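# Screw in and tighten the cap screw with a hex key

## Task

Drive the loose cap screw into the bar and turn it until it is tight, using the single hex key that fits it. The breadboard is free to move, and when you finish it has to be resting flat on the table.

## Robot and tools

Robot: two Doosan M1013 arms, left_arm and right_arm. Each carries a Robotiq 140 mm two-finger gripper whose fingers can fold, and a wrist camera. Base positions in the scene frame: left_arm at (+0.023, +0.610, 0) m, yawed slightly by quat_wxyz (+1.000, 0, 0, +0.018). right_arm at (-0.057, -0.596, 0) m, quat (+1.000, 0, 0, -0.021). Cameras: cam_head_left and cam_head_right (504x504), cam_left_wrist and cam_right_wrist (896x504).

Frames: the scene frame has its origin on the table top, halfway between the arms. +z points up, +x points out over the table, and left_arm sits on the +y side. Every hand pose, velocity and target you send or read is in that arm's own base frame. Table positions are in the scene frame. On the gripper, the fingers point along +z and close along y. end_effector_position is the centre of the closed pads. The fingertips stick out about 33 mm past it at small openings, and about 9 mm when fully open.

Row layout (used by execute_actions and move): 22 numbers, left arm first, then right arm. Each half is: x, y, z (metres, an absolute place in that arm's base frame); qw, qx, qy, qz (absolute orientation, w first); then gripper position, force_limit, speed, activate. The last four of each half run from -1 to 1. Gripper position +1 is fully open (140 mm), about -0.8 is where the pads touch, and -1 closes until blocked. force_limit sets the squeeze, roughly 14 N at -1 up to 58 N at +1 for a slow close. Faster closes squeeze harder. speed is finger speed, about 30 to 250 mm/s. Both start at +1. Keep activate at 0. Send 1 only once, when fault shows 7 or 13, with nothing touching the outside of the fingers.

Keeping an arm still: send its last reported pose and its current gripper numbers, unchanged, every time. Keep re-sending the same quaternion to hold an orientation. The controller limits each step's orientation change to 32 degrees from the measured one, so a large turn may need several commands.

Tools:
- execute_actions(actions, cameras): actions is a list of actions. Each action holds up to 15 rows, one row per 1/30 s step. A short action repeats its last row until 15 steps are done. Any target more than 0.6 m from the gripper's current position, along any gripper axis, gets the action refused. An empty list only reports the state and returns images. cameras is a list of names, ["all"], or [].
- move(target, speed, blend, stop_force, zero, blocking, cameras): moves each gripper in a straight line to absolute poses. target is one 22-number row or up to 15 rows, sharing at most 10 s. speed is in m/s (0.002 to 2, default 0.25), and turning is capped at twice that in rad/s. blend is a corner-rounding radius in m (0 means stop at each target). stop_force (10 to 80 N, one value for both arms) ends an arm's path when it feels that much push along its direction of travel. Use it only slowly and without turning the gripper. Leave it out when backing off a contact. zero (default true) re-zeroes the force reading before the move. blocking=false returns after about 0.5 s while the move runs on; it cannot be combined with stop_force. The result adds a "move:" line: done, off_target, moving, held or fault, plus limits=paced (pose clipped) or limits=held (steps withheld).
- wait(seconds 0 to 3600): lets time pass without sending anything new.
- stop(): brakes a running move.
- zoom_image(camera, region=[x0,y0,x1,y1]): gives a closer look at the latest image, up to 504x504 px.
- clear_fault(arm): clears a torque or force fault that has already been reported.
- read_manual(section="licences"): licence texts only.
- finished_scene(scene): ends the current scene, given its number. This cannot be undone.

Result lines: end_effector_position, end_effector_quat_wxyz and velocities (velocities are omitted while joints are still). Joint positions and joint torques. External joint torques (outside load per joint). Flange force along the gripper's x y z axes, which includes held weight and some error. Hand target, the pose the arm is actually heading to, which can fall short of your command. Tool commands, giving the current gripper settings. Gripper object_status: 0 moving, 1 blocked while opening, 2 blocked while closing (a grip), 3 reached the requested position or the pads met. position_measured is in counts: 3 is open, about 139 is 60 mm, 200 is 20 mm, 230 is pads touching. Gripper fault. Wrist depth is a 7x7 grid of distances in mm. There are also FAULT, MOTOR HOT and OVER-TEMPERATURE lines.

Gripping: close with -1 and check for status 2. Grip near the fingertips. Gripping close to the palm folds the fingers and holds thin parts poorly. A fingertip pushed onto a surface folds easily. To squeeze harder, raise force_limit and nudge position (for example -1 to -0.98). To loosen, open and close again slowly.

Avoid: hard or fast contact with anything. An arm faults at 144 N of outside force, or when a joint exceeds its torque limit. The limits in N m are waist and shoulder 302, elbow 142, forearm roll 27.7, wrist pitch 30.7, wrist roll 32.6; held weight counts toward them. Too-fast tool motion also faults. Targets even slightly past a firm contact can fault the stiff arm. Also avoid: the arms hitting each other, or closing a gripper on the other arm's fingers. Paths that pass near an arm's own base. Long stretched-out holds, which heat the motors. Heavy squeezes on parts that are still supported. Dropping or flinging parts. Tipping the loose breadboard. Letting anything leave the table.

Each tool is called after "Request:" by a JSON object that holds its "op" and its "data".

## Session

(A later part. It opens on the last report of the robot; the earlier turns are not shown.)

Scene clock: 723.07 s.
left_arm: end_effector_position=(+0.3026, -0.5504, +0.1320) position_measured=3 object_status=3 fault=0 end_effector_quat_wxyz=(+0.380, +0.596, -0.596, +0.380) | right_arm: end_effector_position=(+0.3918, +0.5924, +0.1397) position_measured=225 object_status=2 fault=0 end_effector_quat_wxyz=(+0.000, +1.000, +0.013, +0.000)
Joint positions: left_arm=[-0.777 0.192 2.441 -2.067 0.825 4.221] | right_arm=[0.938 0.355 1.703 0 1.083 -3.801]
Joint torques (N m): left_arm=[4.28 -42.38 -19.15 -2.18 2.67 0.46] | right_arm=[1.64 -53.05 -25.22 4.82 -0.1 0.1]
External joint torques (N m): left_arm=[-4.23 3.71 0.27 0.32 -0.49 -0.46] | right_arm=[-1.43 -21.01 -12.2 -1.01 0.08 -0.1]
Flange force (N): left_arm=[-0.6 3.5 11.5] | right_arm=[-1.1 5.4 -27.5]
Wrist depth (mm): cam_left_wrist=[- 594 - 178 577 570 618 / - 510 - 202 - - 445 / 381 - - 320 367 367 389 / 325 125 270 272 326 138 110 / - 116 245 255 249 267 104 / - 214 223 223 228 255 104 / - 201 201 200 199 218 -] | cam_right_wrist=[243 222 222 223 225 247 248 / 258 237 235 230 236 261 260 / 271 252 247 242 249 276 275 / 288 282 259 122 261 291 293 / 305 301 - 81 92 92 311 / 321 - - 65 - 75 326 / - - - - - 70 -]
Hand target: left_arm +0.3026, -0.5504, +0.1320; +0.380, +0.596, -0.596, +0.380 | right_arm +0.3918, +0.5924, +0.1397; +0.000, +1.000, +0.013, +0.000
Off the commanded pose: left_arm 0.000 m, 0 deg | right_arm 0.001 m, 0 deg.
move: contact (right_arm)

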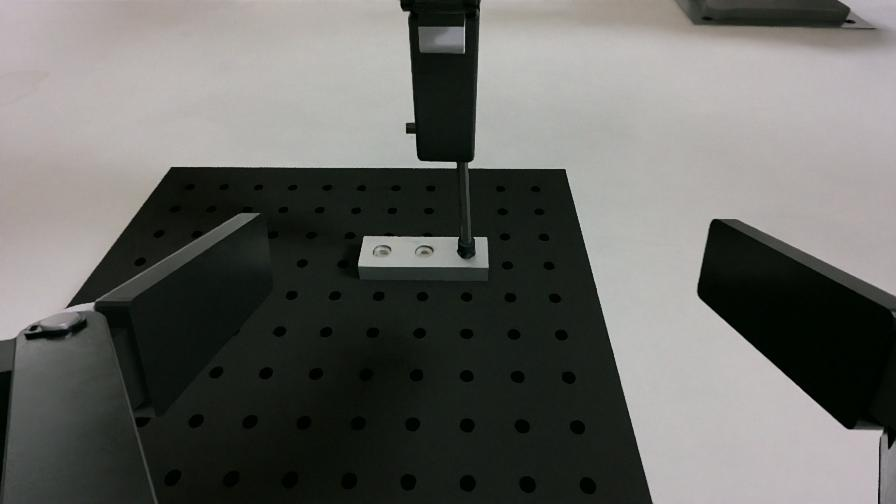

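Request:
{"op": "move", "data": {"target": [[0.3026,-0.5504,0.132,0.3799,0.5964,-0.5964,0.3799,1,-1,0,0,0.39043,0.58898,0.1398,0,0.95502,-0.29654,0,-0.97,0.2,-1,0],[0.3026,-0.5504,0.132,0.3799,0.5964,-0.5964,0.3799,1,-1,0,0,0.38774,0.58692,0.1397,0,0.81664,-0.57715,0,-0.97,0.2,-1,0],[0.3026,-0.5504,0.132,0.3799,0.5964,-0.5964,0.3799,1,-1,0,0,0.38434,0.58683,0.1396,0,0.59832,-0.80125,0,-0.97,0.2,-1,0],[0.3026,-0.5504,0.132,0.3799,0.5964,-0.5964,0.3799,1,-1,0,0,0.38154,0.58875,0.1395,0,0.32144,-0.94693,0,-0.97,0.2,-1,0],[0.3026,-0.5504,0.132,0.3799,0.5964,-0.5964,0.3799,1,-1,0,0,0.3804,0.59196,0.1394,0,0.01309,-0.99991,0,-0.97,0.2,-1,0],[0.3026,-0.5504,0.132,0.3799,0.5964,-0.5964,0.3799,1,-1,0,0,0.38137,0.59522,0.1393,0,-0.29654,-0.95502,0,-0.97,0.2,-1,0],[0.3026,-0.5504,0.132,0.3799,0.5964,-0.5964,0.3799,1,-1,0,0,0.38406,0.59728,0.1392,0,-0.57715,-0.81664,0,-0.97,0.2,-1,0],[0.3026,-0.5504,0.132,0.3799,0.5964,-0.5964,0.3799,1,-1,0,0,0.38746,0.59737,0.1391,0,-0.80125,-0.59832,0,-0.97,0.2,-1,0],[0.3026,-0.5504,0.132,0.3799,0.5964,-0.5964,0.3799,1,-1,0,0,0.39026,0.59545,0.139,0,-0.94693,-0.32144,0,-0.97,0.2,-1,0],[0.3026,-0.5504,0.132,0.3799,0.5964,-0.5964,0.3799,1,-1,0,0,0.3914,0.59224,0.1389,0,-0.99991,-0.01309,0,-0.97,0.2,-1,0],[0.3026,-0.5504,0.132,0.3799,0.5964,-0.5964,0.3799,1,-1,0,0,0.39043,0.58898,0.1388,0,-0.95502,0.29654,0,-0.97,0.2,-1,0],[0.3026,-0.5504,0.132,0.3799,0.5964,-0.5964,0.3799,1,-1,0,0,0.38774,0.58692,0.1387,0,-0.81664,0.57715,0,-0.97,0.2,-1,0],[0.3026,-0.5504,0.132,0.3799,0.5964,-0.5964,0.3799,1,-1,0,0,0.38434,0.58683,0.1386,0,-0.59832,0.80125,0,-0.97,0.2,-1,0],[0.3026,-0.5504,0.132,0.3799,0.5964,-0.5964,0.3799,1,-1,0,0,0.38154,0.58875,0.1385,0,-0.32144,0.94693,0,-0.97,0.2,-1,0],[0.3026,-0.5504,0.132,0.3799,0.5964,-0.5964,0.3799,1,-1,0,0,0.3804,0.59196,0.1384,0,-0.01309,0.99991,0,-0.97,0.2,-1,0]], "speed": 0.6, "blend": 0.003, "cameras": ["cam_left_wrist"]}}

Request:
{"op": "zoom_image", "data": {"camera": "cam_left_wrist", "region": [447, 220, 481, 254]}}

Scene clock: 745.67 s.
left_arm: end_effector_position=(+0.3026, -0.5504, +0.1320) position_measured=3 object_status=3 fault=0 end_effector_quat_wxyz=(+0.380, +0.596, -0.596, +0.380) | right_arm: end_effector_position=(+0.3804, +0.5920, +0.1384) position_measured=225 object_status=2 fault=0 end_effector_quat_wxyz=(+0.000, -0.013, +1.000, +0.000)
Joint positions: left_arm=[-0.777 0.192 2.441 -2.067 0.825 4.221] | right_arm=[0.951 0.346 1.718 0 1.077 5.637]
Joint torques (N m): left_arm=[4.22 -42.29 -19.24 -2.17 2.66 0.41] | right_arm=[-4.32 -59.97 -34.03 2.46 -2.31 -0.03]
External joint torques (N m): left_arm=[-4.34 3.67 0.28 0.3 -0.47 -0.41] | right_arm=[4.19 -12.42 -3.2 1.39 2.32 0.03]
Flange force (N): left_arm=[-0.7 3.8 11.7] | right_arm=[10.3 -4.5 -16.5]
Wrist depth (mm): cam_left_wrist=[- 593 - 175 - - 618 / - 471 - 198 467 461 470 / - 386 - 323 341 391 - / 327 125 287 275 285 - 110 / - 108 249 246 252 129 104 / - 109 224 223 222 248 104 / - 201 201 200 201 220 -] | cam_right_wrist=[247 248 241 227 227 226 245 / 260 258 235 235 234 234 257 / 273 275 249 242 248 247 271 / 290 290 261 122 257 264 287 / 308 303 - 81 92 92 305 / 324 - - 65 - 75 319 / - - - - - 70 -]
Hand target: left_arm +0.3026, -0.5504, +0.1320; +0.380, +0.596, -0.596, +0.380 | right_arm +0.3804, +0.5920, +0.1384; +0.000, -0.013, +1.000, +0.000
Off the commanded pose: left_arm 0.000 m, 0 deg | right_arm 0.000 m, 0 deg.
move: done

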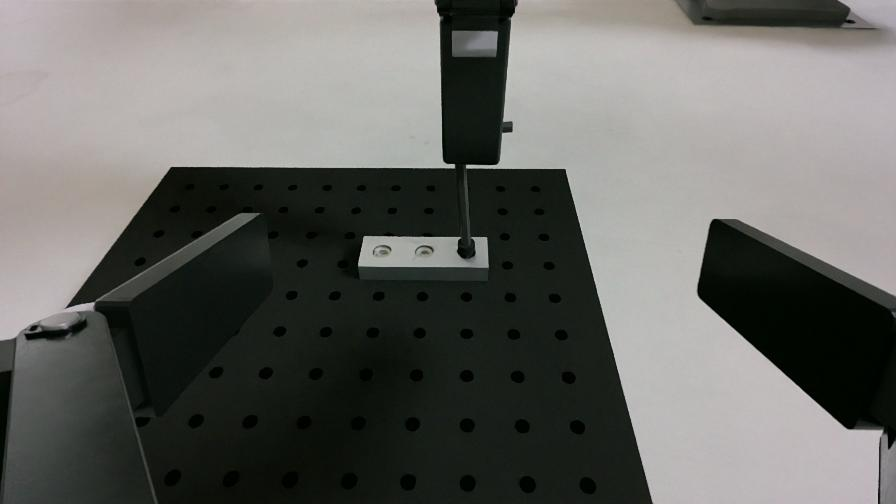

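Scaled by 14.824 from the camera's image (finer frame: 1280x720).

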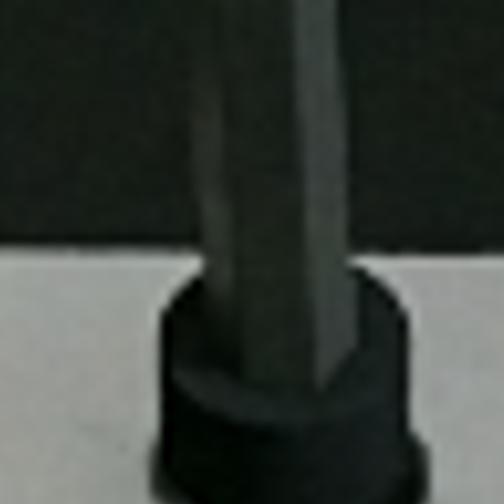

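Request:
{"op": "move", "data": {"target": [[0.3026,-0.5504,0.132,0.3799,0.5964,-0.5964,0.3799,1,-1,0,0,0.3804,0.592,0.148,0,-0.01309,0.99991,0,-0.97,0.2,-1,0],[0.3026,-0.5504,0.132,0.3799,0.5964,-0.5964,0.3799,1,-1,0,0,0.383,0.592,0.148,0,-0.82659,0.5628,0,-0.97,0.2,-1,0],[0.3026,-0.5504,0.132,0.3799,0.5964,-0.5964,0.3799,1,-1,0,0,0.383,0.592,0.148,0,-0.93514,-0.35429,0,-0.97,0.2,-1,0],[0.3026,-0.5504,0.132,0.3799,0.5964,-0.5964,0.3799,1,-1,0,0,0.383,0.592,0.148,0,-0.24615,-0.96923,0,-0.97,0.2,-1,0],[0.3026,-0.5504,0.132,0.3799,0.5964,-0.5964,0.3799,1,-1,0,0,0.383,0.592,0.148,0,0.65276,-0.75756,0,-0.97,0.2,-1,0],[0.3026,-0.5504,0.132,0.3799,0.5964,-0.5964,0.3799,1,-1,0,0,0.383,0.592,0.148,0,0.99497,0.10019,0,-0.97,0.2,-1,0],[0.3026,-0.5504,0.132,0.3799,0.5964,-0.5964,0.3799,1,-1,0,0,0.38,0.5968,0.148,0,0.48862,0.8725,0,-0.97,0.2,-1,0]], "speed": [0.1,1.2,1.2,1.2,1.2,1.2,1.2], "blend": [0.002,0.02,0.02,0.02,0.02,0.02,0]}}

Request:
{"op": "move", "data": {"target": [0.3026,-0.5504,0.132,0.3799,0.5964,-0.5964,0.3799,1,-1,0,0,0.383,0.5968,0.144,0,0.48862,0.8725,0,-0.97,0.2,-1,0], "speed": 0.03, "cameras": ["cam_left_wrist"]}}

Request:
{"op": "zoom_image", "data": {"camera": "cam_left_wrist", "region": [447, 220, 481, 254]}}

Scene clock: 764.93 s.
left_arm: end_effector_position=(+0.3026, -0.5504, +0.1320) position_measured=3 object_status=3 fault=0 end_effector_quat_wxyz=(+0.380, +0.596, -0.596, +0.380) | right_arm: end_effector_position=(+0.3800, +0.5968, +0.1480) position_measured=225 object_status=2 fault=0 end_effector_quat_wxyz=(+0.000, +0.489, +0.873, +0.000)
Joint positions: left_arm=[-0.777 0.192 2.441 -2.067 0.825 4.221] | right_arm=[0.955 0.345 1.701 0 1.096 -5.878]
Joint torques (N m): left_arm=[4.29 -42.45 -19.09 -2.17 2.67 0.44] | right_arm=[-0.1 -67.61 -37.47 4.21 -0.68 -0.15]
External joint torques (N m): left_arm=[-4.15 3.73 0.19 0.31 -0.5 -0.44] | right_arm=[0.2 -5.25 -0.17 -0.31 0.66 0.15]
Flange force (N): left_arm=[-0.7 3.3 11.5] | right_arm=[-2.6 -6.4 -5.2]
Wrist depth (mm): cam_left_wrist=[- - 572 168 589 574 618 / 451 470 - 193 475 - - / 388 403 - 397 - - 372 / 331 125 274 275 286 305 116 / - 116 249 247 252 - 104 / - 214 224 224 222 250 104 / - 209 201 200 200 - 223] | cam_right_wrist=[252 252 253 230 230 232 133 / 266 265 263 242 244 243 140 / 281 281 263 251 256 257 258 / 296 297 272 122 266 273 280 / 316 311 - 81 92 92 319 / 333 - - 65 - 75 336 / - - - - - 70 -]
Hand target: left_arm +0.3026, -0.5504, +0.1320; +0.380, +0.596, -0.596, +0.380 | right_arm +0.3800, +0.5968, +0.1480; +0.000, +0.489, +0.872, +0.000
Off the commanded pose: left_arm 0.000 m, 0 deg | right_arm 0.000 m, 0 deg.
move: done

Scene clock: 765.43 s.
left_arm: end_effector_position=(+0.3026, -0.5504, +0.1320) position_measured=3 object_status=3 fault=0 end_effector_quat_wxyz=(+0.380, +0.596, -0.596, +0.380) | right_arm: end_effector_position=(+0.3830, +0.5968, +0.1440) position_measured=225 object_status=2 fault=0 end_effector_quat_wxyz=(+0.000, +0.489, +0.872, +0.000)
Joint positions: left_arm=[-0.777 0.192 2.441 -2.067 0.825 4.221] | right_arm=[0.952 0.35 1.701 0 1.09 -5.881]
Joint torques (N m): left_arm=[4.27 -42.24 -19.17 -2.14 2.64 0.43] | right_arm=[-0.2 -68.19 -37.16 4.24 -0.65 -0.04]
External joint torques (N m): left_arm=[-4.35 3.64 0.31 0.28 -0.46 -0.43] | right_arm=[0.01 -4.92 -0.35 -0.36 0.62 0.04]
Flange force (N): left_arm=[-0.6 4.0 11.7] | right_arm=[-2.5 -5.4 -5.1]
Wrist depth (mm): cam_left_wrist=[- 572 - 170 568 - - / 495 494 - 190 - 451 - / - - - - 383 374 391 / 328 125 290 276 307 140 111 / - 116 243 250 253 268 104 / - 215 218 217 223 248 104 / - 202 201 200 195 222 -] | cam_right_wrist=[250 250 250 227 227 227 133 / 262 263 258 239 238 239 136 / 278 278 254 247 253 252 254 / 293 294 267 122 261 269 272 / 312 308 - 81 92 86 313 / 330 - - 65 - 75 330 / - - - - - 70 -]
Hand target: left_arm +0.3026, -0.5504, +0.1320; +0.380, +0.596, -0.596, +0.380 | right_arm +0.3830, +0.5968, +0.1440; +0.000, +0.489, +0.872, +0.000
Off the commanded pose: left_arm 0.000 m, 0 deg | right_arm 0.000 m, 0 deg.
move: done

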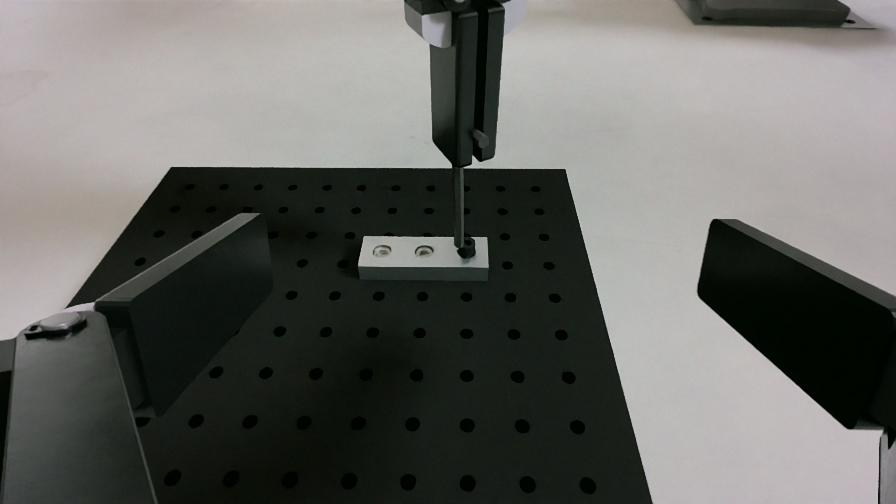

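Scaled by 14.824 from the camera's image (finer frame: 1280x720).

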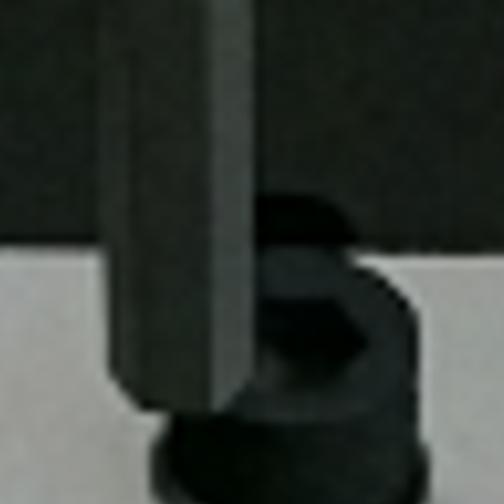

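Request:
{"op": "move", "data": {"target": [[0.3026,-0.5504,0.132,0.3799,0.5964,-0.5964,0.3799,1,-1,0,0,0.383,0.5968,0.147,0,0.48862,0.8725,0,-0.97,0.2,-1,0],[0.3026,-0.5504,0.132,0.3799,0.5964,-0.5964,0.3799,1,-1,0,0,0.3787,0.5911,0.146,0,0.48862,0.8725,0,-0.97,0.2,-1,0]], "speed": 0.05, "cameras": ["cam_left_wrist"]}}

Request:
{"op": "zoom_image", "data": {"camera": "cam_left_wrist", "region": [447, 220, 481, 254]}}

Scene clock: 772.20 s.
left_arm: end_effector_position=(+0.3026, -0.5504, +0.1320) position_measured=3 object_status=3 fault=0 end_effector_quat_wxyz=(+0.380, +0.596, -0.596, +0.380) | right_arm: end_effector_position=(+0.3788, +0.5910, +0.1460) position_measured=225 object_status=2 fault=0 end_effector_quat_wxyz=(+0.000, +0.489, +0.872, +0.000)
Joint positions: left_arm=[-0.777 0.192 2.441 -2.067 0.825 4.221] | right_arm=[0.952 0.338 1.714 0 1.089 -5.881]
Joint torques (N m): left_arm=[4.21 -42.27 -19.2 -2.17 2.68 0.41] | right_arm=[-0.05 -67.07 -37.4 4.19 -0.55 -0.01]
External joint torques (N m): left_arm=[-4.37 3.7 0.34 0.31 -0.49 -0.42] | right_arm=[-0.13 -4.68 -0.26 -0.29 0.51 0.01]
Flange force (N): left_arm=[-0.7 3.9 11.7] | right_arm=[-2.7 -5.3 -4.6]
Wrist depth (mm): cam_left_wrist=[- 602 591 178 - - 565 / 470 476 494 205 - 452 463 / - - - 328 - 383 - / - 125 278 273 282 305 313 / - 108 246 247 258 268 104 / - 214 224 223 222 - 104 / - 204 201 200 200 - -] | cam_right_wrist=[251 251 251 229 229 230 225 / 264 265 245 240 240 241 150 / 280 279 256 250 255 254 255 / 297 295 269 122 263 269 272 / 316 311 - 81 92 92 317 / 332 - - 66 - 75 332 / - - - - - 70 -]
Hand target: left_arm +0.3026, -0.5504, +0.1320; +0.380, +0.596, -0.596, +0.380 | right_arm +0.3787, +0.5911, +0.1460; +0.000, +0.489, +0.872, +0.000
Off the commanded pose: left_arm 0.000 m, 0 deg | right_arm 0.000 m, 0 deg.
move: done

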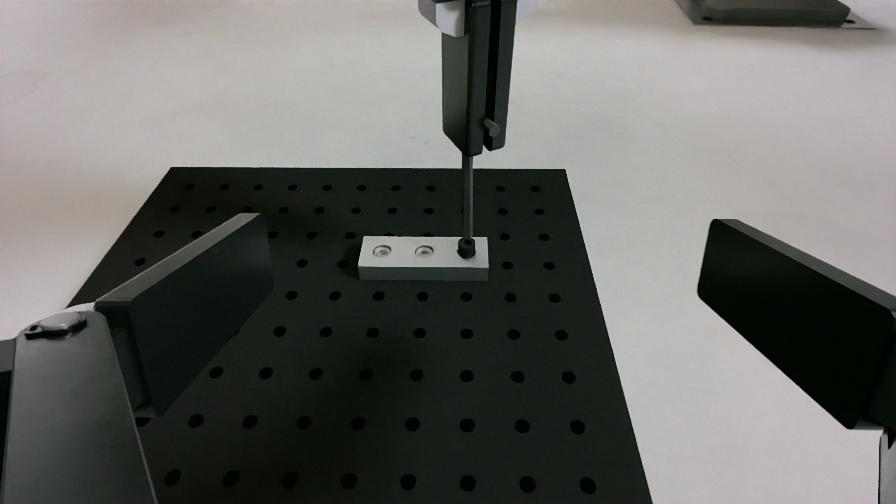

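Scaled by 14.824 from the camera's image (finer frame: 1280x720).

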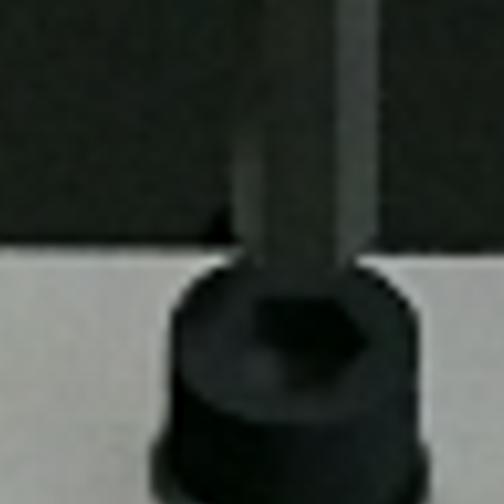

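Request:
{"op": "move", "data": {"target": [[0.3026,-0.5504,0.132,0.3799,0.5964,-0.5964,0.3799,1,-1,0,0,0.379,0.5921,0.1455,0,0.48862,0.8725,0,-0.97,0.2,-1,0],[0.3026,-0.5504,0.132,0.3799,0.5964,-0.5964,0.3799,1,-1,0,0,0.379,0.5921,0.143,0,0.48862,0.8725,0,-0.97,0.2,-1,0]], "speed": 0.03, "cameras": ["cam_left_wrist"]}}

Request:
{"op": "zoom_image", "data": {"camera": "cam_left_wrist", "region": [447, 220, 481, 254]}}

Scene clock: 778.37 s.
left_arm: end_effector_position=(+0.3026, -0.5504, +0.1320) position_measured=3 object_status=3 fault=0 end_effector_quat_wxyz=(+0.380, +0.596, -0.596, +0.380) | right_arm: end_effector_position=(+0.3790, +0.5921, +0.1430) position_measured=225 object_status=2 fault=0 end_effector_quat_wxyz=(+0.000, +0.489, +0.872, +0.000)
Joint positions: left_arm=[-0.777 0.192 2.441 -2.067 0.825 4.221] | right_arm=[0.952 0.342 1.715 0 1.085 -5.881]
Joint torques (N m): left_arm=[4.34 -42.19 -19.29 -2.18 2.69 0.45] | right_arm=[0.08 -67.36 -37.19 4.21 -0.61 0.03]
External joint torques (N m): left_arm=[-4.26 3.5 0.39 0.32 -0.51 -0.45] | right_arm=[-0.17 -5.67 -0.35 -0.33 0.59 -0.03]
Flange force (N): left_arm=[-0.4 4.0 11.1] | right_arm=[-3.4 -6.3 -5.6]
Wrist depth (mm): cam_left_wrist=[- 632 - 174 551 585 554 / 431 - - 203 465 - 456 / 391 333 342 - 374 - 377 / 336 125 281 267 311 307 322 / - 116 249 248 259 267 104 / - 214 220 223 223 245 104 / - 202 200 201 200 223 223] | cam_right_wrist=[250 248 249 225 226 226 222 / 262 263 261 236 237 237 143 / 278 278 257 249 251 252 251 / 294 293 267 122 254 267 267 / 311 308 - 81 92 86 304 / 330 - - 65 - 75 327 / - - - - - 70 -]
Hand target: left_arm +0.3026, -0.5504, +0.1320; +0.380, +0.596, -0.596, +0.380 | right_arm +0.3790, +0.5921, +0.1430; +0.000, +0.489, +0.872, +0.000
Off the commanded pose: left_arm 0.000 m, 0 deg | right_arm 0.000 m, 0 deg.
move: done

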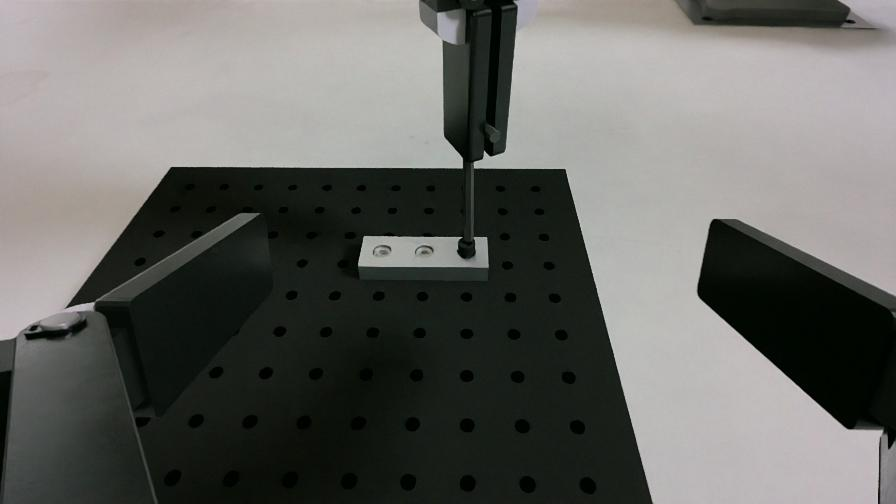

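Scaled by 14.824 from the camera's image (finer frame: 1280x720).

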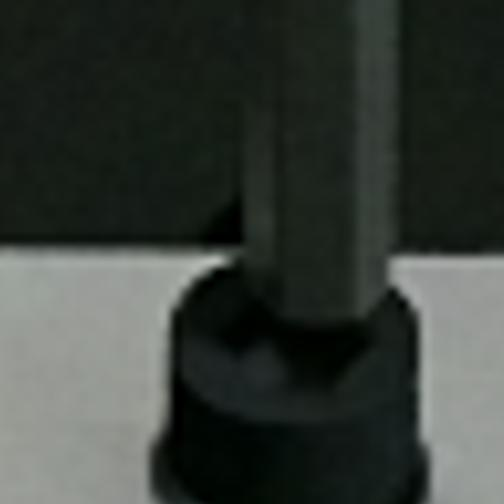

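Request:
{"op": "move", "data": {"target": [[0.3026,-0.5504,0.132,0.3799,0.5964,-0.5964,0.3799,1,-1,0,0,0.3797,0.5933,0.143,0,0.48862,0.8725,0,-0.97,0.2,-1,0],[0.3026,-0.5504,0.132,0.3799,0.5964,-0.5964,0.3799,1,-1,0,0,0.3797,0.5933,0.1415,0,0.48862,0.8725,0,-0.97,0.2,-1,0]], "speed": 0.03, "cameras": ["cam_left_wrist"]}}

Request:
{"op": "zoom_image", "data": {"camera": "cam_left_wrist", "region": [447, 220, 481, 254]}}

Scene clock: 783.20 s.
left_arm: end_effector_position=(+0.3026, -0.5504, +0.1320) position_measured=3 object_status=3 fault=0 end_effector_quat_wxyz=(+0.380, +0.596, -0.596, +0.380) | right_arm: end_effector_position=(+0.3797, +0.5933, +0.1415) position_measured=225 object_status=2 fault=0 end_effector_quat_wxyz=(+0.000, +0.489, +0.872, +0.000)
Joint positions: left_arm=[-0.777 0.192 2.441 -2.067 0.825 4.221] | right_arm=[0.952 0.345 1.713 0 1.083 -5.88]
Joint torques (N m): left_arm=[4.42 -42.04 -19.25 -2.14 2.68 0.44] | right_arm=[-0.12 -67.71 -36.92 4.17 -0.63 0.04]
External joint torques (N m): left_arm=[-4.46 3.41 0.37 0.29 -0.5 -0.44] | right_arm=[-0.11 -4.87 -0.36 -0.31 0.61 -0.04]
Flange force (N): left_arm=[-0.1 4.4 11.4] | right_arm=[-2.8 -5.2 -5.1]
Wrist depth (mm): cam_left_wrist=[638 608 601 172 583 611 569 / - 477 - 198 463 - 457 / 385 403 334 331 346 379 373 / - 125 281 276 280 139 115 / - 116 249 - 255 149 104 / - 215 223 223 224 249 104 / - 202 201 200 200 222 -] | cam_right_wrist=[248 248 248 221 224 225 220 / 262 261 259 - 236 237 139 / 275 275 256 247 250 249 250 / 291 292 264 122 259 265 264 / 311 307 - 81 92 86 310 / 327 - - 66 - 75 325 / - - - - - 70 -]
Hand target: left_arm +0.3026, -0.5504, +0.1320; +0.380, +0.596, -0.596, +0.380 | right_arm +0.3797, +0.5933, +0.1415; +0.000, +0.489, +0.872, +0.000
Off the commanded pose: left_arm 0.000 m, 0 deg | right_arm 0.000 m, 0 deg.
move: done

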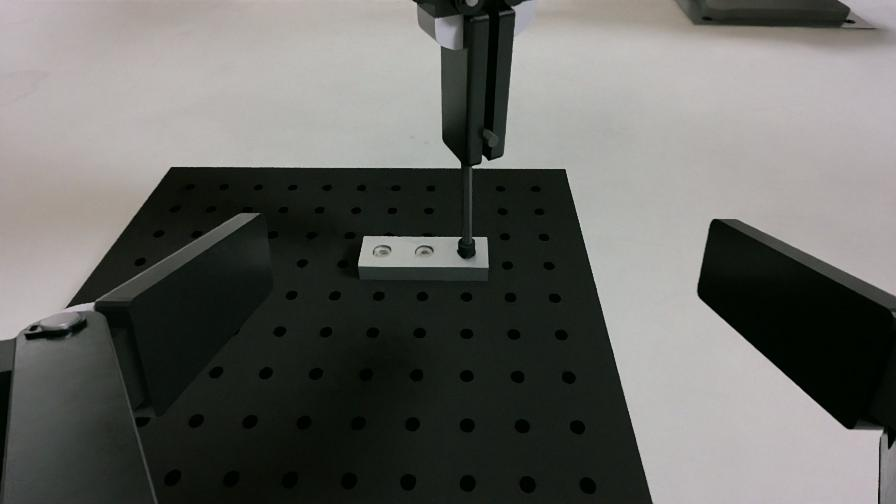

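Scaled by 14.824 from the camera's image (finer frame: 1280x720).

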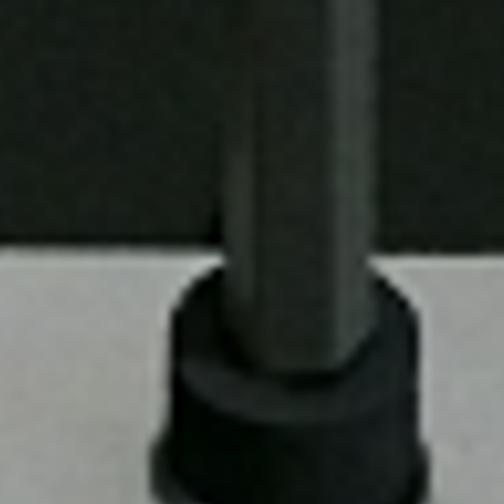

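Very well centred (228–375 → 301). Descend.

Request:
{"op": "move", "data": {"target": [0.3026,-0.5504,0.132,0.3799,0.5964,-0.5964,0.3799,1,-1,0,0,0.3797,0.5934,0.137,0,0.48862,0.8725,0,-0.97,0.2,-1,0], "speed": 0.012, "stop_force": 12, "cameras": ["cam_left_wrist"]}}

Request:
{"op": "zoom_image", "data": {"camera": "cam_left_wrist", "region": [447, 220, 481, 254]}}

Scene clock: 787.07 s.
left_arm: end_effector_position=(+0.3026, -0.5504, +0.1320) position_measured=3 object_status=3 fault=0 end_effector_quat_wxyz=(+0.380, +0.596, -0.596, +0.380) | right_arm: end_effector_position=(+0.3798, +0.5935, +0.1381) position_measured=225 object_status=2 fault=0 end_effector_quat_wxyz=(+0.000, +0.489, +0.872, +0.000)
Joint positions: left_arm=[-0.777 0.192 2.441 -2.067 0.825 4.221] | right_arm=[0.953 0.348 1.716 0 1.077 -5.88]
Joint torques (N m): left_arm=[4.22 -42.28 -19.3 -2.16 2.67 0.43] | right_arm=[0.58 -51.54 -25.95 4.57 -0.73 0.01]
External joint torques (N m): left_arm=[-4.23 3.64 0.39 0.3 -0.49 -0.43] | right_arm=[-0.68 -21.56 -11.49 -0.7 0.69 -0.01]
Flange force (N): left_arm=[-0.7 3.8 11.4] | right_arm=[-3.9 -5.9 -28.5]
Wrist depth (mm): cam_left_wrist=[- - 612 173 574 - - / 441 - - 200 - 444 441 / 387 - - 327 - - 379 / 349 125 271 273 - - 116 / - 116 254 252 260 - 104 / - 215 224 223 222 - 104 / - 208 201 200 200 222 -] | cam_right_wrist=[245 244 245 222 222 222 219 / 259 256 256 233 235 233 130 / 273 272 251 242 244 246 246 / 291 289 261 122 250 260 260 / 307 302 - 81 92 92 282 / 321 - - 66 - 75 323 / - - - - - 70 -]
Hand target: left_arm +0.3026, -0.5504, +0.1320; +0.380, +0.596, -0.596, +0.380 | right_arm +0.3798, +0.5935, +0.1381; +0.000, +0.489, +0.872, +0.000
Off the commanded pose: left_arm 0.000 m, 0 deg | right_arm 0.001 m, 0 deg.
move: contact (right_arm)

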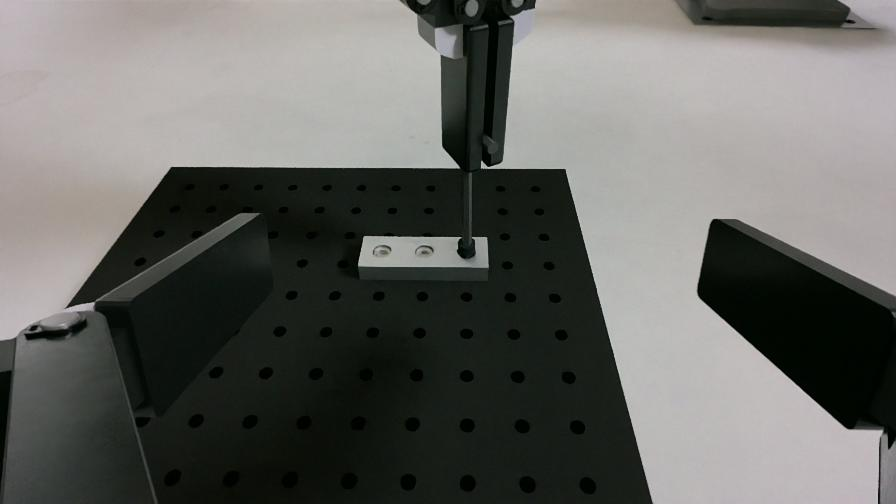

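Scaled by 14.824 from the camera's image (finer frame: 1280x720).

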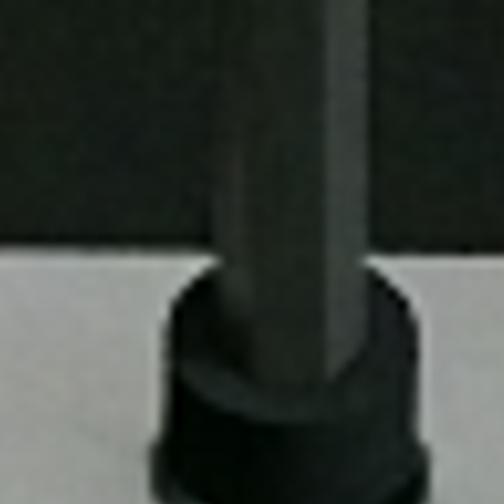

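Request:
{"op": "move", "data": {"target": [[0.3026,-0.5504,0.132,0.3799,0.5964,-0.5964,0.3799,1,-1,0,0,0.38418,0.59599,0.1384,0,0.77988,0.62592,0,-0.97,0.2,-1,0],[0.3026,-0.5504,0.132,0.3799,0.5964,-0.5964,0.3799,1,-1,0,0,0.38907,0.59487,0.1383,0,0.95757,0.2882,0,-0.97,0.2,-1,0],[0.3026,-0.5504,0.132,0.3799,0.5964,-0.5964,0.3799,1,-1,0,0,0.39181,0.59066,0.1381,0,0.9958,-0.0915,0,-0.97,0.2,-1,0],[0.3026,-0.5504,0.132,0.3799,0.5964,-0.5964,0.3799,1,-1,0,0,0.39087,0.58573,0.138,0,0.88902,-0.45787,0,-0.97,0.2,-1,0],[0.3026,-0.5504,0.132,0.3799,0.5964,-0.5964,0.3799,1,-1,0,0,0.38676,0.58284,0.1379,0,0.65276,-0.75756,0,-0.97,0.2,-1,0],[0.3026,-0.5504,0.132,0.3799,0.5964,-0.5964,0.3799,1,-1,0,0,0.3818,0.58362,0.1378,0,0.32144,-0.94693,0,-0.97,0.2,-1,0],[0.3026,-0.5504,0.132,0.3799,0.5964,-0.5964,0.3799,1,-1,0,0,0.37877,0.58762,0.1377,0,-0.05669,-0.99839,0,-0.97,0.2,-1,0],[0.3026,-0.5504,0.132,0.3799,0.5964,-0.5964,0.3799,1,-1,0,0,0.37937,0.59261,0.1375,0,-0.42657,-0.90446,0,-0.97,0.2,-1,0],[0.3026,-0.5504,0.132,0.3799,0.5964,-0.5964,0.3799,1,-1,0,0,0.38327,0.59577,0.1374,0,-0.73432,-0.6788,0,-0.97,0.2,-1,0],[0.3026,-0.5504,0.132,0.3799,0.5964,-0.5964,0.3799,1,-1,0,0,0.38827,0.59535,0.1373,0,-0.93514,-0.35429,0,-0.97,0.2,-1,0],[0.3026,-0.5504,0.132,0.3799,0.5964,-0.5964,0.3799,1,-1,0,0,0.39157,0.59156,0.1372,0,-0.99976,0.02181,0,-0.97,0.2,-1,0],[0.3026,-0.5504,0.132,0.3799,0.5964,-0.5964,0.3799,1,-1,0,0,0.39132,0.58655,0.137,0,-0.91879,0.39474,0,-0.97,0.2,-1,0],[0.3026,-0.5504,0.132,0.3799,0.5964,-0.5964,0.3799,1,-1,0,0,0.38765,0.58312,0.1369,0,-0.70401,0.71019,0,-0.97,0.2,-1,0],[0.3026,-0.5504,0.132,0.3799,0.5964,-0.5964,0.3799,1,-1,0,0,0.38263,0.5832,0.1368,0,-0.38671,0.9222,0,-0.97,0.2,-1,0],[0.3026,-0.5504,0.132,0.3799,0.5964,-0.5964,0.3799,1,-1,0,0,0.37908,0.58674,0.1367,0,-0.01309,0.99991,0,-0.97,0.2,-1,0]], "speed": 0.8, "blend": 0.003, "cameras": ["cam_left_wrist"]}}

Request:
{"op": "zoom_image", "data": {"camera": "cam_left_wrist", "region": [447, 220, 481, 254]}}

Scene clock: 821.73 s.
left_arm: end_effector_position=(+0.3026, -0.5504, +0.1320) position_measured=3 object_status=3 fault=0 end_effector_quat_wxyz=(+0.380, +0.596, -0.596, +0.380) | right_arm: end_effector_position=(+0.3791, +0.5868, +0.1367) position_measured=225 object_status=2 fault=0 end_effector_quat_wxyz=(+0.000, -0.013, +1.000, +0.000)
Joint positions: left_arm=[-0.777 0.192 2.441 -2.067 0.825 4.221] | right_arm=[0.948 0.34 1.73 0 1.071 5.634]
Joint torques (N m): left_arm=[4.04 -42.16 -19.25 -2.14 2.67 0.41] | right_arm=[-5.08 -60.78 -32.36 1.61 -0.52 0.01]
External joint torques (N m): left_arm=[-3.9 3.45 0.35 0.28 -0.49 -0.41] | right_arm=[5.03 -11.4 -4.91 2.25 0.54 -0.01]
Flange force (N): left_arm=[-0.7 3.4 10.6] | right_arm=[9.1 -0.6 -14.4]
Wrist depth (mm): cam_left_wrist=[651 612 - 178 - - - / - - 455 212 486 - 474 / 389 384 395 329 334 389 - / 330 125 289 271 285 140 110 / - 108 247 243 259 275 104 / - 108 224 224 220 239 104 / - 202 200 200 201 - -] | cam_right_wrist=[246 243 239 239 226 226 244 / 257 257 235 232 233 231 257 / 271 271 246 243 245 244 271 / 289 288 259 121 256 262 286 / 305 302 - 81 92 92 304 / 320 - - 65 - 75 320 / - - - - - 70 -]
Hand target: left_arm +0.3026, -0.5504, +0.1320; +0.380, +0.596, -0.596, +0.380 | right_arm +0.3791, +0.5867, +0.1367; +0.000, -0.013, +1.000, +0.000
Off the commanded pose: left_arm 0.000 m, 0 deg | right_arm 0.000 m, 0 deg.
move: done

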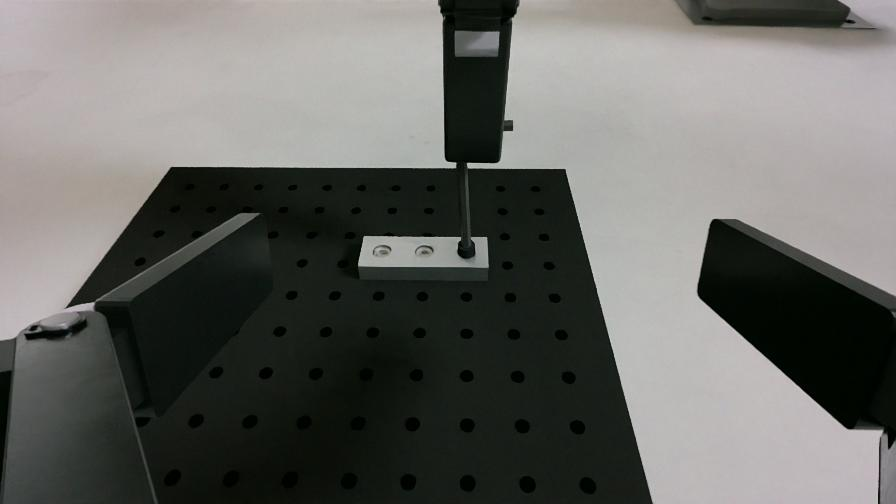

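Scaled by 14.824 from the camera's image (finer frame: 1280x720).

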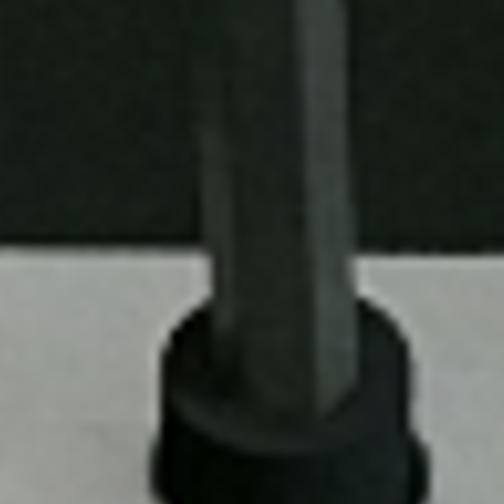

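Request:
{"op": "move", "data": {"target": [[0.3026,-0.5504,0.132,0.3799,0.5964,-0.5964,0.3799,1,-1,0,0,0.379,0.5868,0.147,0,-0.01309,0.99991,0,-0.97,0.2,-1,0],[0.3026,-0.5504,0.132,0.3799,0.5964,-0.5964,0.3799,1,-1,0,0,0.383,0.592,0.147,0,-0.82659,0.5628,0,-0.97,0.2,-1,0],[0.3026,-0.5504,0.132,0.3799,0.5964,-0.5964,0.3799,1,-1,0,0,0.383,0.592,0.147,0,-0.93514,-0.35429,0,-0.97,0.2,-1,0],[0.3026,-0.5504,0.132,0.3799,0.5964,-0.5964,0.3799,1,-1,0,0,0.383,0.592,0.147,0,-0.24615,-0.96923,0,-0.97,0.2,-1,0],[0.3026,-0.5504,0.132,0.3799,0.5964,-0.5964,0.3799,1,-1,0,0,0.383,0.592,0.147,0,0.65276,-0.75756,0,-0.97,0.2,-1,0],[0.3026,-0.5504,0.132,0.3799,0.5964,-0.5964,0.3799,1,-1,0,0,0.383,0.592,0.147,0,0.99497,0.10019,0,-0.97,0.2,-1,0],[0.3026,-0.5504,0.132,0.3799,0.5964,-0.5964,0.3799,1,-1,0,0,0.38,0.5968,0.147,0,0.48862,0.8725,0,-0.97,0.2,-1,0]], "speed": [0.1,1.2,1.2,1.2,1.2,1.2,1.2], "blend": [0.002,0.02,0.02,0.02,0.02,0.02,0]}}

Request:
{"op": "move", "data": {"target": [[0.3026,-0.5504,0.132,0.3799,0.5964,-0.5964,0.3799,1,-1,0,0,0.383,0.5968,0.145,0,0.48862,0.8725,0,-0.97,0.2,-1,0],[0.3026,-0.5504,0.132,0.3799,0.5964,-0.5964,0.3799,1,-1,0,0,0.3787,0.5911,0.144,0,0.48862,0.8725,0,-0.97,0.2,-1,0],[0.3026,-0.5504,0.132,0.3799,0.5964,-0.5964,0.3799,1,-1,0,0,0.379,0.5921,0.1415,0,0.48862,0.8725,0,-0.97,0.2,-1,0],[0.3026,-0.5504,0.132,0.3799,0.5964,-0.5964,0.3799,1,-1,0,0,0.3797,0.5933,0.1412,0,0.48862,0.8725,0,-0.97,0.2,-1,0],[0.3026,-0.5504,0.132,0.3799,0.5964,-0.5964,0.3799,1,-1,0,0,0.3797,0.5933,0.1397,0,0.48862,0.8725,0,-0.97,0.2,-1,0]], "speed": 0.04}}

Request:
{"op": "move", "data": {"target": [0.3026,-0.5504,0.132,0.3799,0.5964,-0.5964,0.3799,1,-1,0,0,0.3797,0.5934,0.135,0,0.48862,0.8725,0,-0.97,0.2,-1,0], "speed": 0.012, "stop_force": 12, "cameras": ["cam_left_wrist"]}}

Request:
{"op": "zoom_image", "data": {"camera": "cam_left_wrist", "region": [447, 220, 481, 254]}}

Scene clock: 844.47 s.
left_arm: end_effector_position=(+0.3026, -0.5504, +0.1320) position_measured=3 object_status=3 fault=0 end_effector_quat_wxyz=(+0.380, +0.596, -0.596, +0.380) | right_arm: end_effector_position=(+0.3800, +0.5968, +0.1470) position_measured=225 object_status=2 fault=0 end_effector_quat_wxyz=(+0.000, +0.489, +0.873, +0.000)
Joint positions: left_arm=[-0.777 0.192 2.441 -2.067 0.825 4.221] | right_arm=[0.955 0.345 1.702 0 1.094 -5.878]
Joint torques (N m): left_arm=[4.3 -42.27 -19.22 -2.16 2.67 0.47] | right_arm=[-0.2 -67.9 -37.47 4.16 -0.6 0.06]
External joint torques (N m): left_arm=[-4.38 3.64 0.28 0.29 -0.48 -0.47] | right_arm=[-0.18 -4.62 -0.02 -0.28 0.57 -0.06]
Flange force (N): left_arm=[-0.4 3.9 11.7] | right_arm=[-3.1 -5.5 -4.4]
Wrist depth (mm): cam_left_wrist=[- 651 - 168 - 583 577 / - - 440 190 - 477 469 / 374 329 395 321 375 376 - / 328 125 274 275 292 150 115 / - 116 244 245 253 131 104 / - 214 225 228 223 249 104 / - 202 200 199 200 224 -] | cam_right_wrist=[250 252 249 230 230 231 133 / 265 266 262 242 242 242 138 / 279 280 261 249 256 256 258 / 296 295 270 122 265 272 276 / 314 310 - 81 92 92 318 / 333 - - 65 - 75 336 / - - - - - 70 -]
Hand target: left_arm +0.3026, -0.5504, +0.1320; +0.380, +0.596, -0.596, +0.380 | right_arm +0.3800, +0.5968, +0.1470; +0.000, +0.489, +0.872, +0.000
Off the commanded pose: left_arm 0.000 m, 0 deg | right_arm 0.000 m, 0 deg.
move: done

Scene clock: 845.67 s.
left_arm: end_effector_position=(+0.3026, -0.5504, +0.1320) position_measured=3 object_status=3 fault=0 end_effector_quat_wxyz=(+0.380, +0.596, -0.596, +0.380) | right_arm: end_effector_position=(+0.3797, +0.5933, +0.1397) position_measured=225 object_status=2 fault=0 end_effector_quat_wxyz=(+0.000, +0.489, +0.872, +0.000)
Joint positions: left_arm=[-0.777 0.192 2.441 -2.067 0.825 4.221] | right_arm=[0.952 0.346 1.715 0 1.08 -5.88]
Joint torques (N m): left_arm=[4.13 -42.44 -19.15 -2.16 2.68 0.43] | right_arm=[0.42 -67.15 -36.94 4.22 -0.58 0.03]
External joint torques (N m): left_arm=[-4.03 3.73 0.23 0.3 -0.5 -0.43] | right_arm=[-0.61 -5.51 -0.43 -0.36 0.55 -0.03]
Flange force (N): left_arm=[-0.9 3.2 11.3] | right_arm=[-3.8 -5.7 -5.6]
Wrist depth (mm): cam_left_wrist=[598 600 591 172 589 579 575 / 472 462 - 200 475 - 460 / - - - 330 - - 379 / 333 125 289 272 308 - 116 / - 116 246 245 252 129 104 / - 215 224 223 223 250 104 / - 199 201 206 201 - -] | cam_right_wrist=[247 246 246 223 223 223 221 / 260 259 255 235 235 234 142 / 274 272 254 243 245 249 248 / 291 292 264 122 250 263 264 / 310 297 - 81 92 92 307 / 325 - - 66 - 75 325 / - - - - - 70 -]
Hand target: left_arm +0.3026, -0.5504, +0.1320; +0.380, +0.596, -0.596, +0.380 | right_arm +0.3797, +0.5933, +0.1397; +0.000, +0.489, +0.872, +0.000
Off the commanded pose: left_arm 0.000 m, 0 deg | right_arm 0.000 m, 0 deg.
move: done

Scene clock: 846.33 s.
left_arm: end_effector_position=(+0.3026, -0.5504, +0.1320) position_measured=3 object_status=3 fault=0 end_effector_quat_wxyz=(+0.380, +0.596, -0.596, +0.380) | right_arm: end_effector_position=(+0.3798, +0.5934, +0.1388) position_measured=225 object_status=2 fault=0 end_effector_quat_wxyz=(+0.000, +0.489, +0.872, +0.000)
Joint positions: left_arm=[-0.777 0.192 2.441 -2.067 0.825 4.221] | right_arm=[0.953 0.347 1.716 0 1.078 -5.88]
Joint torques (N m): left_arm=[4.14 -42.11 -19.26 -2.14 2.65 0.4] | right_arm=[-0.65 -51.36 -26.21 4.14 -1 -0.01]
External joint torques (N m): left_arm=[-3.97 3.41 0.44 0.29 -0.48 -0.4] | right_arm=[0.88 -21.37 -10.98 -0.28 0.98 0.01]
Flange force (N): left_arm=[-0.7 3.7 10.6] | right_arm=[-2.1 -7.3 -28.3]
Wrist depth (mm): cam_left_wrist=[- - - 172 572 - 618 / - 465 464 202 - 460 447 / 386 396 - 243 - 373 380 / 325 125 275 272 302 - 302 / - 116 246 247 258 267 104 / - 215 223 - 228 248 104 / - 201 201 202 200 - -] | cam_right_wrist=[245 246 245 223 222 222 219 / 259 259 254 234 235 235 136 / 274 273 253 244 244 247 247 / 289 288 263 122 249 263 262 / 308 303 - 81 92 92 308 / 325 - - 65 - 75 323 / - - - - - 70 -]
Hand target: left_arm +0.3026, -0.5504, +0.1320; +0.380, +0.596, -0.596, +0.380 | right_arm +0.3798, +0.5934, +0.1388; +0.000, +0.489, +0.872, +0.000
Off the commanded pose: left_arm 0.000 m, 0 deg | right_arm 0.004 m, 0 deg.
move: contact (right_arm)

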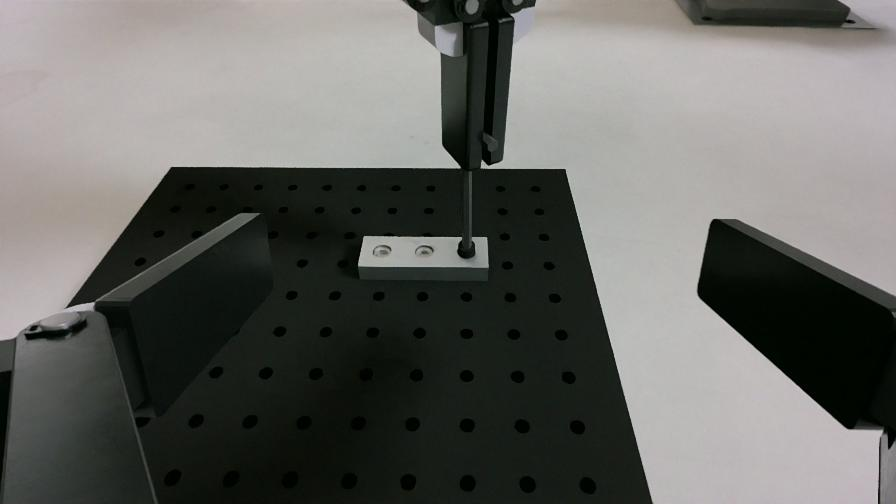

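Scaled by 14.824 from the camera's image (finer frame: 1280x720).

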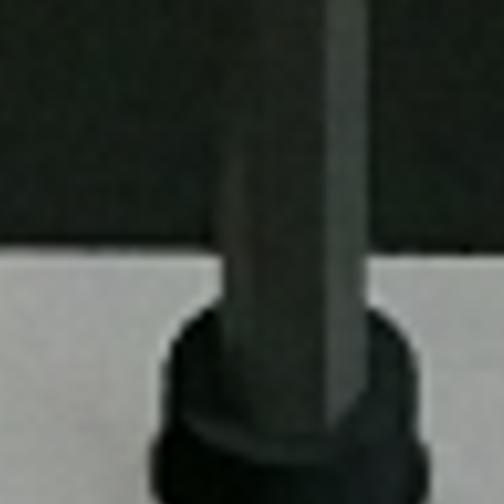

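Request:
{"op": "move", "data": {"target": [[0.3026,-0.5504,0.132,0.3799,0.5964,-0.5964,0.3799,1,-1,0,0,0.38084,0.59432,0.1388,0,0.57715,0.81664,0,-0.97,0.2,-1,0],[0.3026,-0.5504,0.132,0.3799,0.5964,-0.5964,0.3799,1,-1,0,0,0.37916,0.59209,0.1388,0,0.39474,0.91879,0,-0.97,0.2,-1,0],[0.3026,-0.5504,0.132,0.3799,0.5964,-0.5964,0.3799,1,-1,0,0,0.3798,0.5931,0.1388,0,0.48862,0.8725,0,-0.97,0.2,-1,0]], "speed": 0.15}}

Request:
{"op": "move", "data": {"target": [0.3026,-0.5504,0.132,0.3799,0.5964,-0.5964,0.3799,1,-1,0,0,0.3798,0.5932,0.135,0,0.48862,0.8725,0,-0.97,0.2,-1,0], "speed": 0.012, "stop_force": 12, "cameras": ["cam_left_wrist"]}}

Request:
{"op": "zoom_image", "data": {"camera": "cam_left_wrist", "region": [447, 220, 481, 254]}}

Scene clock: 856.60 s.
left_arm: end_effector_position=(+0.3026, -0.5504, +0.1320) position_measured=3 object_status=3 fault=0 end_effector_quat_wxyz=(+0.380, +0.596, -0.596, +0.380) | right_arm: end_effector_position=(+0.3799, +0.5931, +0.1388) position_measured=225 object_status=2 fault=0 end_effector_quat_wxyz=(+0.000, +0.489, +0.872, +0.000)
Joint positions: left_arm=[-0.777 0.192 2.441 -2.067 0.825 4.221] | right_arm=[0.952 0.347 1.716 0 1.078 -5.881]
Joint torques (N m): left_arm=[4.27 -42.2 -19.28 -2.15 2.66 0.42] | right_arm=[0.7 -62.29 -33.8 4.59 -1.05 0.04]
External joint torques (N m): left_arm=[-4.31 3.57 0.41 0.29 -0.47 -0.42] | right_arm=[-0.84 -10.84 -3.72 -0.71 1.02 -0.04]
Flange force (N): left_arm=[-0.6 4.1 11.4] | right_arm=[-4.4 -6.1 -13.5]
Wrist depth (mm): cam_left_wrist=[- - 594 173 - 578 594 / 470 - 465 197 491 454 456 / 386 341 374 391 - - - / 329 125 272 275 305 305 115 / - 116 246 248 256 - 104 / - 215 224 224 223 - 104 / - 202 200 201 199 - -] | cam_right_wrist=[243 245 246 223 222 222 222 / 261 258 256 234 234 233 134 / 272 274 253 243 247 247 248 / 290 290 264 122 251 261 262 / 308 303 - 81 92 92 305 / 323 - - 66 - 75 320 / - - - - - 70 -]
Hand target: left_arm +0.3026, -0.5504, +0.1320; +0.380, +0.596, -0.596, +0.380 | right_arm +0.3798, +0.5931, +0.1388; +0.000, +0.489, +0.872, +0.000
Off the commanded pose: left_arm 0.000 m, 0 deg | right_arm 0.000 m, 0 deg.
move: done

Scene clock: 857.57 s.
left_arm: end_effector_position=(+0.3026, -0.5504, +0.1320) position_measured=3 object_status=3 fault=0 end_effector_quat_wxyz=(+0.380, +0.596, -0.596, +0.380) | right_arm: end_effector_position=(+0.3799, +0.5933, +0.1359) position_measured=225 object_status=2 fault=0 end_effector_quat_wxyz=(+0.000, +0.489, +0.872, +0.000)
Joint positions: left_arm=[-0.777 0.192 2.441 -2.067 0.825 4.221] | right_arm=[0.952 0.349 1.719 0 1.073 -5.881]
Joint torques (N m): left_arm=[4.3 -42.12 -19.26 -2.14 2.67 0.46] | right_arm=[0.21 -44.54 -21.26 4.63 -0.99 0]
External joint torques (N m): left_arm=[-4.15 3.41 0.35 0.28 -0.49 -0.46] | right_arm=[-0.14 -28.96 -15.91 -0.78 0.98 0]
Flange force (N): left_arm=[-0.3 3.9 10.9] | right_arm=[-3.8 -7.3 -38.8]
Wrist depth (mm): cam_left_wrist=[663 591 601 174 - 579 605 / - 492 465 203 460 - - / - 327 339 252 398 397 - / - 125 - 276 - - 312 / - 108 250 245 252 130 104 / - 214 224 224 223 - 104 / - 201 201 200 199 221 227] | cam_right_wrist=[244 242 242 219 220 220 220 / 257 256 251 231 232 232 131 / 269 271 250 240 242 245 244 / 287 287 260 122 253 261 259 / 304 300 - 81 92 92 301 / 322 - - 66 - 75 320 / - - - - - 70 -]
Hand target: left_arm +0.3026, -0.5504, +0.1320; +0.380, +0.596, -0.596, +0.380 | right_arm +0.3799, +0.5933, +0.1359; +0.000, +0.489, +0.872, +0.000
Off the commanded pose: left_arm 0.000 m, 0 deg | right_arm 0.001 m, 0 deg.
move: contact (right_arm)

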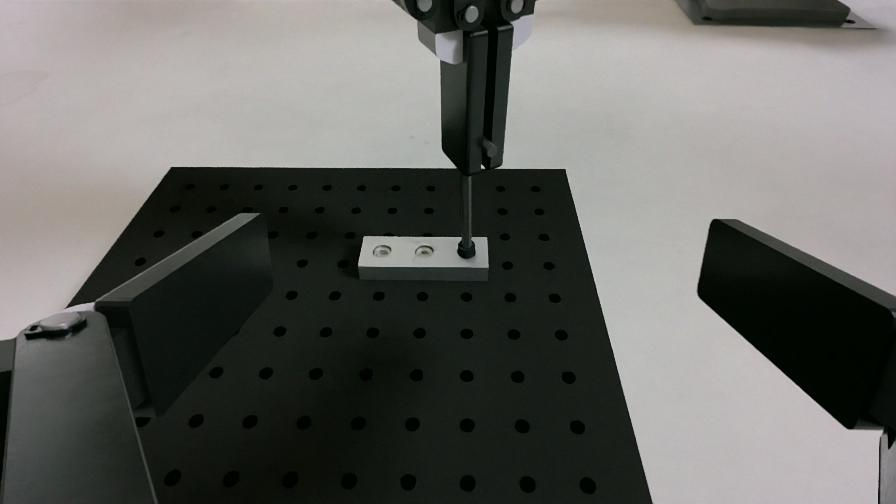

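Scaled by 14.824 from the camera's image (finer frame: 1280x720).

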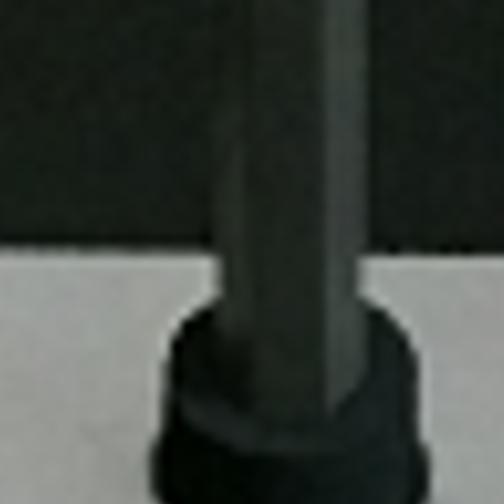

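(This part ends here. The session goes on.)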